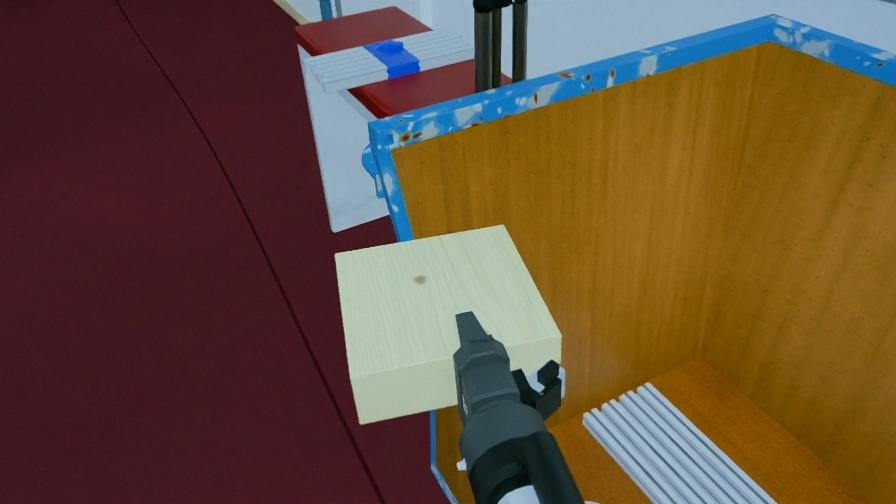

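{"op": "move", "data": {
  "base": {"x_m_s":-0.2,"for_s":1.25},
  "cameras": []
}}

{"op": "move", "data": {
  "joints": {"torso_squat_rad":0.65,"torso_pitch_rad":0.4,"right_shoulder_pitch_rad":-0.903},
  "min_time_s": 3,
  "cameras": ["head_camera"]
}}

{"op": "move", "data": {
  "target": {"side":"right","x":0.33,"y":-0.40,"z":0.83,"quat_wxyz":[0.7071,0,-0.7071,0]},
  "min_time_s": 2.5,
  "cameras": ["head_camera"]
}}

Scene clock: 164.00 s.
Joint torques (N m): left_arm=[-1.17 -0.29 0.68 0.17 0 -0.58 -0.13] | right_arm=[-27.61 -6.08 0.8 -17.4 1.33 -7.49 -0.12]
External joint torques (N m): left_arm=[-0.57 -0.96 0.64 0.15 -0.01 -0.22 -0.13] | right_arm=[-11.51 -2.12 0.63 -10.02 0.76 -5.69 -0.17]
Motor temperatures (°C): left_arm=[31 28 32 36 35 33 38] | right_arm=[36 31 32 34 36 39 34]
Wrist force (N): left_arm=[-0.3 1.6 -6.7] | right_arm=[-25.0 0.5 0.0]
Wrist torque (N m): left_arm=[-0.32 0.09 0.07] | right_arm=[-0.04 1.06 0.26]
Wrist force, peak (N): left_arm=[-0.4 1.4 -8.5] | right_arm=[-25.8 0.7 1.1]
move: done
base_odometry: x=+0.348 y=-0.688 heading=+1.600
lidar_m: 2.08 2.01 1.46 1.39 1.44 1.96 4.85 0.48 0.35 0.34 0.34 0.48
base_status: done (sent for 1.27 of 1.27 s)
joint_positions: torso_squat_rad=+0.600 torso_shift_rad=+0.000 torso_pitch_rad=+0.001 torso_yaw_rad=+0.000 left_shoulder_pitch_rad=+0.049 left_shoulder_roll_rad=+0.015 left_shoulder_yaw_rad=+0.041 left_elbow_rad=-0.149 left_forearm_roll_rad=+0.010 left_wrist_pitch_rad=-0.019 left_hand_roll_rad=+0.045 left_gripper_m=+0.099 right_shoulder_pitch_rad=-0.503 right_shoulder_roll_rad=-0.065 right_shoulder_yaw_rad=-0.097 right_elbow_rad=-0.421 right_forearm_roll_rad=-0.475 right_wrist_pitch_rad=-0.701 right_hand_roll_rad=+0.316 right_gripper_m=+0.074 head_pan_rad=-0.500 head_tilt_rad=+0.700
joint_status: not commanded
wheel_motors_off: 0
motor_effort: left_wheel=+16(38) right_wheel=-17(39)
chest: x=-0.2276 y=+0.0000 z=+1.1677 quat_wxyz=(+1.000, +0.000, +0.000, +0.000) (m; base frame)
left_hand: x=-0.1863 y=+0.2354 z=+0.4841 quat_wxyz=(+0.997, +0.009, -0.061, +0.055) (m; base frame)
right_hand: x=+0.3322 y=-0.2824 z=+0.8315 quat_wxyz=(+0.705, -0.088, -0.698, -0.089) (m; base frame)
pictures: none
No camera images: "cameras" was empty.

Scene clock: 167.30 s.
Joint torques (N m): left_arm=[8.71 -0.29 0.76 4.56 -0.06 0.26 -0.05] | right_arm=[-28.95 -5.32 1.11 -17.4 1.27 -7.56 -0.01]
External joint torques (N m): left_arm=[-1.47 -1.08 0.63 0.33 -0.06 -0.18 -0.06] | right_arm=[-13.22 -2.18 0.8 -10.17 0.68 -5.77 -0.06]
Motor temperatures (°C): left_arm=[31 28 32 36 35 33 38] | right_arm=[36 31 32 34 36 39 34]
Wrist force (N): left_arm=[2.5 1.4 -7.1] | right_arm=[-24.6 0.3 -0.3]
Wrist torque (N m): left_arm=[-0.31 0.25 0.07] | right_arm=[-0.09 1.13 0.23]
Wrist force, peak (N): left_arm=[0.8 1.0 -8.5] | right_arm=[-25.1 0.6 -0.6]
move: done
base_odometry: x=+0.348 y=-0.688 heading=+1.600
lidar_m: 2.07 2.03 1.44 1.39 1.44 1.97 4.84 0.49 0.36 0.34 0.34 0.47
base_status: not commanded
joint_positions: torso_squat_rad=+0.650 torso_shift_rad=+0.000 torso_pitch_rad=+0.401 torso_yaw_rad=+0.000 left_shoulder_pitch_rad=+0.049 left_shoulder_roll_rad=+0.015 left_shoulder_yaw_rad=+0.041 left_elbow_rad=-0.149 left_forearm_roll_rad=+0.010 left_wrist_pitch_rad=-0.019 left_hand_roll_rad=+0.045 left_gripper_m=+0.099 right_shoulder_pitch_rad=-0.900 right_shoulder_roll_rad=-0.065 right_shoulder_yaw_rad=-0.097 right_elbow_rad=-0.421 right_forearm_roll_rad=-0.475 right_wrist_pitch_rad=-0.701 right_hand_roll_rad=+0.316 right_gripper_m=+0.074 head_pan_rad=-0.500 head_tilt_rad=+0.700
joint_status: all done
wheel_motors_off: 0
motor_effort: left_wheel=+15(17) right_wheel=-16(19)
chest: x=-0.1071 y=+0.0000 z=+1.1227 quat_wxyz=(+0.980, +0.000, +0.199, +0.000) (m; base frame)
left_hand: x=-0.3353 y=+0.2354 z=+0.4770 quat_wxyz=(+0.989, +0.019, +0.138, +0.052) (m; base frame)
right_hand: x=+0.4752 y=-0.1975 z=+0.7647 quat_wxyz=(+0.720, -0.034, -0.691, -0.050) (m; base frame)
pictures: head_camera
camera_calibration:
head_camera: T_world_to_cam=[[-0.454641, -0.87651, 0.158214, -0.21045], [-0.785059, 0.310455, -0.536003, 0.740692], [0.420694, -0.367897, -0.829258, 1.0254], [0, 0, 0, 1]] pos_world=[0.0544305, -0.0371735, 1.28063]

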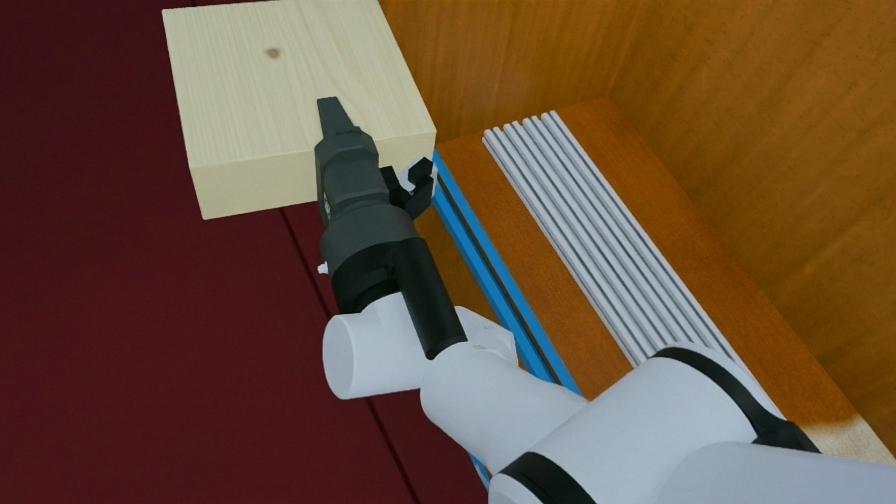

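Scene clock: 170.13 s.
Joint torques (N m): left_arm=[8.81 -0.1 0.97 4.54 -0.11 0.32 0.03] | right_arm=[-10.61 -14.31 -9.62 -17.11 -0.91 -7.62 -0.47]
External joint torques (N m): left_arm=[-1.37 -0.9 0.83 0.31 -0.11 -0.12 0.02] | right_arm=[-6.98 -3.71 -3.89 -9.83 -0.93 -5.76 -0.52]
Motor temperatures (°C): left_arm=[31 28 32 36 35 33 38] | right_arm=[36 31 32 34 36 39 34]
Wrist force (N): left_arm=[2.7 1.1 -7.3] | right_arm=[-24.3 0.5 0.3]
Wrist torque (N m): left_arm=[-0.28 0.30 0.09] | right_arm=[-0.15 1.16 0.19]
Wrist force, peak (N): left_arm=[3.8 0.8 -7.9] | right_arm=[-26.7 -0.6 0.6]
move: done
base_odometry: x=+0.348 y=-0.688 heading=+1.600
lidar_m: 2.07 2.02 1.45 1.39 1.44 1.96 4.84 0.50 0.35 0.34 0.33 0.48
base_status: not commanded
joint_positions: torso_squat_rad=+0.650 torso_shift_rad=+0.000 torso_pitch_rad=+0.401 torso_yaw_rad=+0.000 left_shoulder_pitch_rad=+0.049 left_shoulder_roll_rad=+0.015 left_shoulder_yaw_rad=+0.041 left_elbow_rad=-0.149 left_forearm_roll_rad=+0.010 left_wrist_pitch_rad=-0.019 left_hand_roll_rad=+0.045 left_gripper_m=+0.099 right_shoulder_pitch_rad=-0.077 right_shoulder_roll_rad=-0.538 right_shoulder_yaw_rad=-0.041 right_elbow_rad=-1.408 right_forearm_roll_rad=-0.334 right_wrist_pitch_rad=-0.458 right_hand_roll_rad=-0.217 right_gripper_m=+0.074 head_pan_rad=-0.500 head_tilt_rad=+0.700
joint_status: all done
wheel_motors_off: 0
motor_effort: left_wheel=+15(17) right_wheel=-17(18)
chest: x=-0.1071 y=+0.0000 z=+1.1227 quat_wxyz=(+0.980, +0.000, +0.199, +0.000) (m; base frame)
left_hand: x=-0.3353 y=+0.2354 z=+0.4770 quat_wxyz=(+0.989, +0.019, +0.138, +0.052) (m; base frame)
right_hand: x=+0.3283 y=-0.3998 z=+0.8279 quat_wxyz=(+0.707, +0.001, -0.708, +0.001) (m; base frame)
right_hand_status: reached (checked arc, planned for 2.5 s): 3 mm and 0.2 deg off.
pictures: head_camera
camera_calibration:
head_camera: T_world_to_cam=[[-0.454554, -0.876554, 0.158222, -0.210379], [-0.785065, 0.31035, -0.536056, 0.740726], [0.420778, -0.367881, -0.829222, 1.02538], [0, 0, 0, 1]] pos_world=[0.0544304, -0.0370739, 1.28063]

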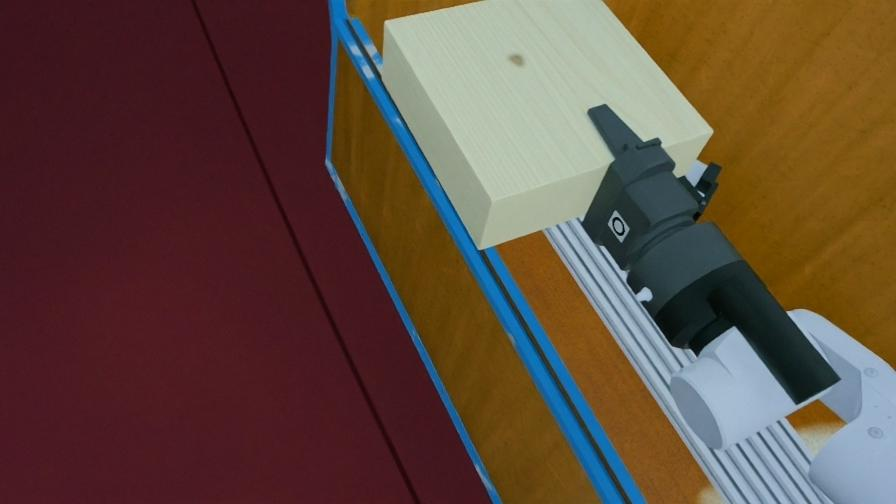

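{"op": "move", "data": {
  "target": {"side":"right","x":0.33,"y":-0.51,"z":0.83,"quat_wxyz":[0.7071,0,-0.7071,0]},
  "min_time_s": 1.5,
  "cameras": []
}}

{"op": "move", "data": {
  "target": {"side":"right","x":0.33,"y":-0.51,"z":0.80,"quat_wxyz":[0.887,0,-0.4617,0]},
  "min_time_s": 2,
  "cameras": ["head_camera"]
}}

Scene clock: 174.23 s.
Joint torques (N m): left_arm=[8.67 -0.31 0.87 4.52 -0.05 0.3 0.01] | right_arm=[-12.42 -21.83 -11.32 -10.36 -2.49 -6.75 -0.54]
External joint torques (N m): left_arm=[-1.51 -1.11 0.73 0.3 -0.06 -0.14 0] | right_arm=[-8.1 -5.6 -4.82 -5.95 -2.04 -5.09 -0.59]
Motor temperatures (°C): left_arm=[31 28 32 36 35 33 38] | right_arm=[36 31 32 34 36 39 34]
Wrist force (N): left_arm=[2.8 0.8 -7.5] | right_arm=[-24.5 1.2 0.8]
Wrist torque (N m): left_arm=[-0.22 0.29 0.08] | right_arm=[-0.18 1.13 0.21]
Wrist force, peak (N): left_arm=[3.5 0.5 -7.9] | right_arm=[-26.1 1.3 1.7]
move: done
base_odometry: x=+0.348 y=-0.688 heading=+1.600
lidar_m: 2.07 2.02 1.45 1.39 1.44 1.94 4.82 0.49 0.35 0.34 0.34 0.48
base_status: not commanded
joint_positions: torso_squat_rad=+0.650 torso_shift_rad=+0.000 torso_pitch_rad=+0.401 torso_yaw_rad=+0.000 left_shoulder_pitch_rad=+0.049 left_shoulder_roll_rad=+0.015 left_shoulder_yaw_rad=+0.041 left_elbow_rad=-0.149 left_forearm_roll_rad=+0.010 left_wrist_pitch_rad=-0.019 left_hand_roll_rad=+0.045 left_gripper_m=+0.099 right_shoulder_pitch_rad=-0.203 right_shoulder_roll_rad=-0.777 right_shoulder_yaw_rad=+0.023 right_elbow_rad=-0.978 right_forearm_roll_rad=-0.329 right_wrist_pitch_rad=-0.719 right_hand_roll_rad=-0.500 right_gripper_m=+0.074 head_pan_rad=-0.500 head_tilt_rad=+0.700
joint_status: all done
wheel_motors_off: 0
motor_effort: left_wheel=+15(16) right_wheel=-14(18)
chest: x=-0.1071 y=-0.0001 z=+1.1227 quat_wxyz=(+0.980, +0.000, +0.199, +0.000) (m; base frame)
left_hand: x=-0.3353 y=+0.2355 z=+0.4770 quat_wxyz=(+0.989, +0.020, +0.138, +0.052) (m; base frame)
right_hand: x=+0.3286 y=-0.5101 z=+0.8278 quat_wxyz=(+0.709, -0.001, -0.705, -0.001) (m; base frame)
right_hand_status: reached (checked arc, planned for 1.5 s): 3 mm and 0.4 deg off.
pictures: none
No camera images: "cameras" was empty.

Scene clock: 176.57 s.
Joint torques (N m): left_arm=[8.57 0 0.85 4.59 -0.01 0.19 0.02] | right_arm=[-12 -24.52 -15.11 -4.4 -0.6 -4.33 -0.46]
External joint torques (N m): left_arm=[-1.61 -0.8 0.72 0.36 -0.01 -0.25 0.01] | right_arm=[-6.31 -6.41 -6.11 -2.83 -0.68 -3.32 -0.5]
Motor temperatures (°C): left_arm=[31 28 32 36 35 33 38] | right_arm=[36 31 32 34 36 39 34]
Wrist force (N): left_arm=[2.3 1.1 -7.3] | right_arm=[-20.2 1.9 -12.2]
Wrist torque (N m): left_arm=[-0.30 0.23 0.09] | right_arm=[-0.31 0.97 0.16]
Wrist force, peak (N): left_arm=[2.9 0.5 -8.2] | right_arm=[-25.0 -0.2 -2.0]
move: done
base_odometry: x=+0.348 y=-0.688 heading=+1.600
lidar_m: 2.09 2.01 1.46 1.39 1.44 1.96 4.85 0.47 0.35 0.34 0.34 0.49
base_status: not commanded
joint_positions: torso_squat_rad=+0.650 torso_shift_rad=+0.000 torso_pitch_rad=+0.401 torso_yaw_rad=+0.000 left_shoulder_pitch_rad=+0.049 left_shoulder_roll_rad=+0.015 left_shoulder_yaw_rad=+0.041 left_elbow_rad=-0.149 left_forearm_roll_rad=+0.010 left_wrist_pitch_rad=-0.019 left_hand_roll_rad=+0.045 left_gripper_m=+0.099 right_shoulder_pitch_rad=-0.145 right_shoulder_roll_rad=-1.238 right_shoulder_yaw_rad=+0.325 right_elbow_rad=-1.393 right_forearm_roll_rad=-0.406 right_wrist_pitch_rad=-0.020 right_hand_roll_rad=-0.866 right_gripper_m=+0.074 head_pan_rad=-0.500 head_tilt_rad=+0.700
joint_status: all done
wheel_motors_off: 0
motor_effort: left_wheel=+15(16) right_wheel=-17(18)
chest: x=-0.1071 y=-0.0001 z=+1.1227 quat_wxyz=(+0.980, +0.000, +0.199, +0.000) (m; base frame)
left_hand: x=-0.3353 y=+0.2355 z=+0.4770 quat_wxyz=(+0.989, +0.020, +0.138, +0.052) (m; base frame)
right_hand: x=+0.3284 y=-0.5102 z=+0.7982 quat_wxyz=(+0.888, -0.001, -0.460, -0.001) (m; base frame)
right_hand_status: reached (checked arc, planned for 2.0 s): 2 mm and 0.2 deg off.
pictures: head_camera
camera_calibration:
head_camera: T_world_to_cam=[[-0.454588, -0.876558, 0.158102, -0.210312], [-0.785038, 0.310441, -0.536043, 0.740742], [0.420791, -0.367795, -0.829254, 1.02539], [0, 0, 0, 1]] pos_world=[0.0544304, -0.0371739, 1.28063]

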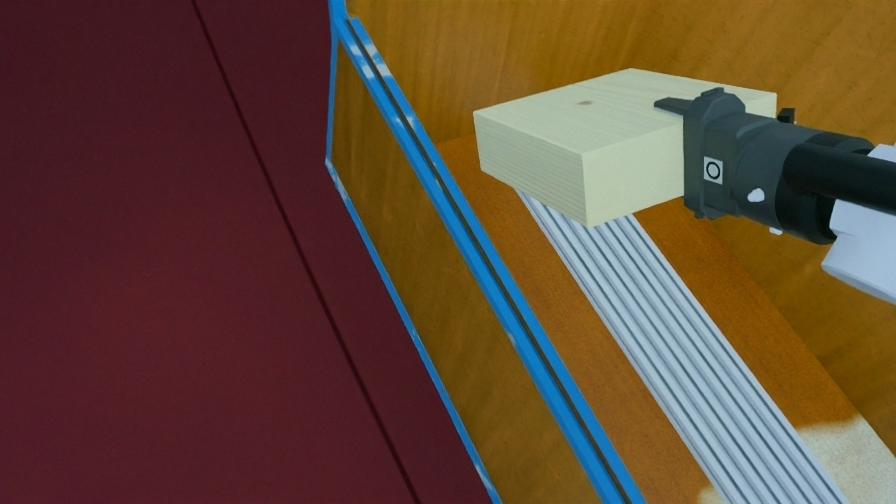

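{"op": "move", "data": {
  "base": {"x_m_s":0.15,"for_s":1.27},
  "cameras": []
}}

{"op": "move", "data": {
  "joints": {"torso_squat_rad":0.95},
  "min_time_s": 3,
  "cameras": ["head_camera","right_wrist_camera"]
}}

Scene clock: 180.47 s.
Joint torques (N m): left_arm=[9.37 -0.07 0.81 4.46 -0.08 0.24 -0.06] | right_arm=[-12.92 -24.39 -15.76 -4.03 -0.53 -4.07 -0.38]
External joint torques (N m): left_arm=[-0.81 -0.88 0.67 0.24 -0.08 -0.2 -0.08] | right_arm=[-7.24 -6.28 -6.75 -2.46 -0.62 -3.06 -0.42]
Motor temperatures (°C): left_arm=[31 28 32 36 35 33 38] | right_arm=[36 31 32 33 36 39 34]
Wrist force (N): left_arm=[2.7 1.1 -7.5] | right_arm=[-20.2 1.5 -13.1]
Wrist torque (N m): left_arm=[-0.23 0.27 0.05] | right_arm=[-0.26 0.95 0.15]
Wrist force, peak (N): left_arm=[3.0 1.3 -8.3] | right_arm=[-21.6 1.5 -11.6]
move: done
base_odometry: x=+0.342 y=-0.498 heading=+1.601
lidar_m: 4.40 2.03 1.45 1.39 1.44 1.96 4.83 0.49 0.37 0.33 0.34 0.48
base_status: done (sent for 1.27 of 1.27 s)
joint_positions: torso_squat_rad=+0.650 torso_shift_rad=+0.000 torso_pitch_rad=+0.401 torso_yaw_rad=+0.000 left_shoulder_pitch_rad=+0.049 left_shoulder_roll_rad=+0.015 left_shoulder_yaw_rad=+0.041 left_elbow_rad=-0.149 left_forearm_roll_rad=+0.010 left_wrist_pitch_rad=-0.019 left_hand_roll_rad=+0.045 left_gripper_m=+0.099 right_shoulder_pitch_rad=-0.145 right_shoulder_roll_rad=-1.239 right_shoulder_yaw_rad=+0.325 right_elbow_rad=-1.393 right_forearm_roll_rad=-0.406 right_wrist_pitch_rad=-0.020 right_hand_roll_rad=-0.866 right_gripper_m=+0.074 head_pan_rad=-0.500 head_tilt_rad=+0.700
joint_status: not commanded
wheel_motors_off: 0
motor_effort: left_wheel=+11(35) right_wheel=-6(39)
chest: x=-0.1071 y=-0.0001 z=+1.1227 quat_wxyz=(+0.980, +0.000, +0.199, +0.000) (m; base frame)
left_hand: x=-0.3353 y=+0.2355 z=+0.4770 quat_wxyz=(+0.989, +0.020, +0.138, +0.052) (m; base frame)
right_hand: x=+0.3283 y=-0.5102 z=+0.7981 quat_wxyz=(+0.888, -0.001, -0.460, -0.001) (m; base frame)
pictures: none
No camera images: "cameras" was empty.

Scene clock: 183.77 s.
Joint torques (N m): left_arm=[9.27 0.13 0.8 4.45 -0.15 0.18 0.04] | right_arm=[-12.71 -24.5 -15.78 -4 -0.63 -4.05 -0.27]
External joint torques (N m): left_arm=[-0.9 -0.67 0.67 0.22 -0.15 -0.26 0.02] | right_arm=[-7.02 -6.39 -6.78 -2.43 -0.71 -3.04 -0.31]
Motor temperatures (°C): left_arm=[31 28 32 36 35 33 38] | right_arm=[36 31 32 33 36 39 34]
Wrist force (N): left_arm=[2.2 0.9 -7.4] | right_arm=[-19.7 1.3 -12.5]
Wrist torque (N m): left_arm=[-0.24 0.24 0.07] | right_arm=[-0.29 0.98 0.13]
Wrist force, peak (N): left_arm=[2.7 0.8 -8.4] | right_arm=[-20.2 1.1 -13.3]
move: done
base_odometry: x=+0.342 y=-0.498 heading=+1.601
lidar_m: 4.41 2.02 1.45 1.39 1.44 1.97 4.82 0.49 0.35 0.34 0.35 0.48
base_status: not commanded
joint_positions: torso_squat_rad=+0.950 torso_shift_rad=+0.000 torso_pitch_rad=+0.401 torso_yaw_rad=+0.000 left_shoulder_pitch_rad=+0.049 left_shoulder_roll_rad=+0.015 left_shoulder_yaw_rad=+0.041 left_elbow_rad=-0.149 left_forearm_roll_rad=+0.010 left_wrist_pitch_rad=-0.019 left_hand_roll_rad=+0.045 left_gripper_m=+0.099 right_shoulder_pitch_rad=-0.145 right_shoulder_roll_rad=-1.239 right_shoulder_yaw_rad=+0.325 right_elbow_rad=-1.393 right_forearm_roll_rad=-0.406 right_wrist_pitch_rad=-0.020 right_hand_roll_rad=-0.866 right_gripper_m=+0.074 head_pan_rad=-0.500 head_tilt_rad=+0.700
joint_status: all done
wheel_motors_off: 0
motor_effort: left_wheel=+12(13) right_wheel=-5(6)
chest: x=-0.1072 y=-0.0001 z=+0.9727 quat_wxyz=(+0.980, +0.000, +0.199, +0.000) (m; base frame)
left_hand: x=-0.3353 y=+0.2355 z=+0.3269 quat_wxyz=(+0.989, +0.020, +0.138, +0.052) (m; base frame)
right_hand: x=+0.3282 y=-0.5102 z=+0.6482 quat_wxyz=(+0.888, -0.001, -0.460, -0.001) (m; base frame)
pictures: head_camera, right_wrist_camera
camera_calibration:
head_camera: T_world_to_cam=[[-0.45457, -0.876598, 0.157933, -0.186499], [-0.784934, 0.310432, -0.536201, 0.66035], [0.421005, -0.367708, -0.829184, 0.900997], [0, 0, 0, 1]] pos_world=[0.0542301, -0.0371742, 1.13063]
right_wrist_camera: T_world_to_cam=[[-0.554482, -0.0279347, -0.831727, 0.7056], [-0.434115, 0.862388, 0.260444, 0.440708], [0.709996, 0.505477, -0.490305, 0.414846], [0, 0, 0, 1]] pos_world=[0.288021, -0.570046, 0.675488]

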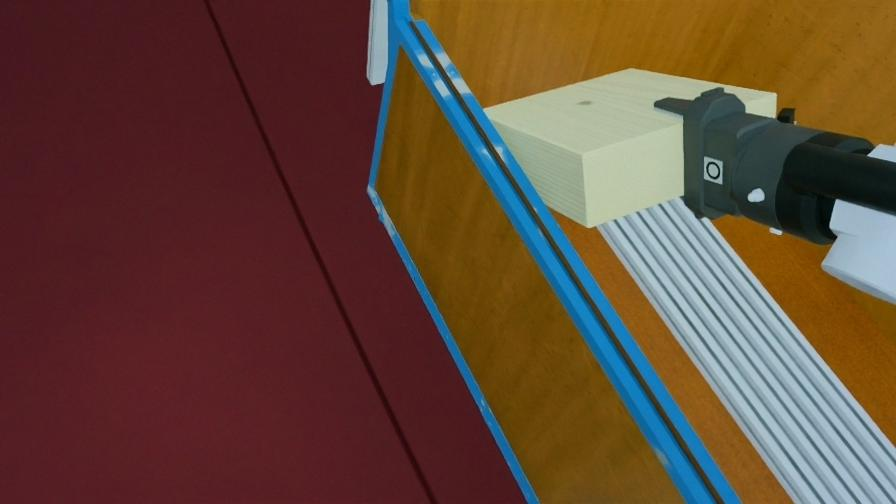

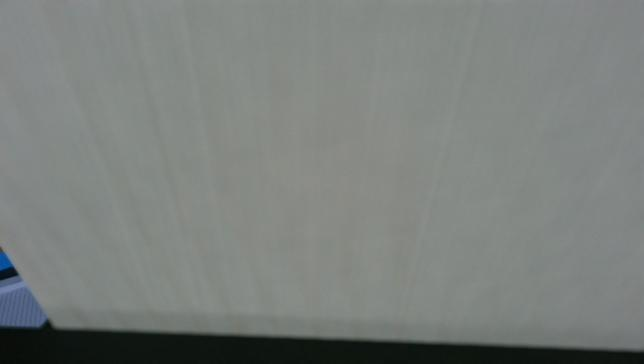

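{"op": "move", "data": {
  "joints": {"torso_squat_rad":1.15},
  "min_time_s": 2.5,
  "cameras": ["head_camera"]
}}

{"op": "move", "data": {
  "target": {"side":"right","x":0.33,"y":-0.50,"z":0.475,"quat_wxyz":[0.887,0,-0.4617,0]},
  "min_time_s": 2,
  "cameras": ["head_camera"]
}}

Scene clock: 189.33 s.
Joint torques (N m): left_arm=[8.92 0.38 1.01 4.4 -0.16 0.1 -0.06] | right_arm=[-13.21 -23.54 -16.02 -4.62 -0.53 -4.2 -0.42]
External joint torques (N m): left_arm=[-1.25 -0.42 0.87 0.17 -0.17 -0.35 -0.07] | right_arm=[-7.52 -5.43 -7.02 -3.05 -0.61 -3.19 -0.46]
Motor temperatures (°C): left_arm=[31 28 32 36 35 33 38] | right_arm=[36 31 32 33 36 38 34]
Wrist force (N): left_arm=[2.3 0.1 -7.9] | right_arm=[-20.0 0.0 -12.5]
Wrist torque (N m): left_arm=[-0.23 0.25 0.06] | right_arm=[-0.26 0.95 0.30]
Wrist force, peak (N): left_arm=[3.3 0.6 -9.1] | right_arm=[-19.8 -4.3 -15.3]
move: limit_stop_at_own_body_left_arm
base_odometry: x=+0.342 y=-0.498 heading=+1.601
lidar_m: 4.40 2.01 1.45 1.39 1.44 1.97 4.83 0.49 0.35 0.33 0.34 0.48
base_status: not commanded
joint_positions: torso_squat_rad=+1.114 torso_shift_rad=+0.000 torso_pitch_rad=+0.401 torso_yaw_rad=+0.000 left_shoulder_pitch_rad=+0.049 left_shoulder_roll_rad=+0.015 left_shoulder_yaw_rad=+0.041 left_elbow_rad=-0.149 left_forearm_roll_rad=+0.010 left_wrist_pitch_rad=-0.019 left_hand_roll_rad=+0.045 left_gripper_m=+0.099 right_shoulder_pitch_rad=-0.145 right_shoulder_roll_rad=-1.239 right_shoulder_yaw_rad=+0.325 right_elbow_rad=-1.393 right_forearm_roll_rad=-0.406 right_wrist_pitch_rad=-0.020 right_hand_roll_rad=-0.866 right_gripper_m=+0.074 head_pan_rad=-0.500 head_tilt_rad=+0.700
joint_status: torso_squat_rad limit_stop_at_own_body_left_arm (moved +0.164 of +0.200)
wheel_motors_off: 0
on_its_own: torso_squat_rad is held at +1.114, not at your +1.150, since a limit_stop_at_own_body_left_arm
motor_effort: left_wheel=+11(13) right_wheel=-4(6)
chest: x=-0.1072 y=-0.0001 z=+0.8742 quat_wxyz=(+0.980, +0.000, +0.199, +0.000) (m; base frame)
left_hand: x=-0.3353 y=+0.2355 z=+0.2285 quat_wxyz=(+0.989, +0.020, +0.138, +0.052) (m; base frame)
right_hand: x=+0.3281 y=-0.5104 z=+0.5497 quat_wxyz=(+0.888, -0.001, -0.460, -0.001) (m; base frame)
pictures: head_camera
camera_calibration:
head_camera: T_world_to_cam=[[-0.454651, -0.876559, 0.157913, -0.171019], [-0.784951, 0.310556, -0.536104, 0.607525], [0.420886, -0.367694, -0.82925, 0.819444], [0, 0, 0, 1]] pos_world=[0.0542303, -0.0372738, 1.03223]

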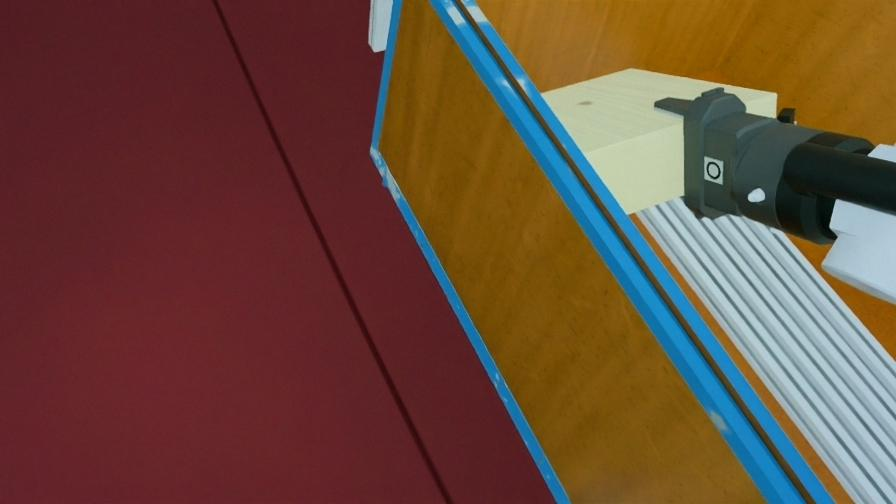

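not run: a stop that you did not command came earlier in this reply.


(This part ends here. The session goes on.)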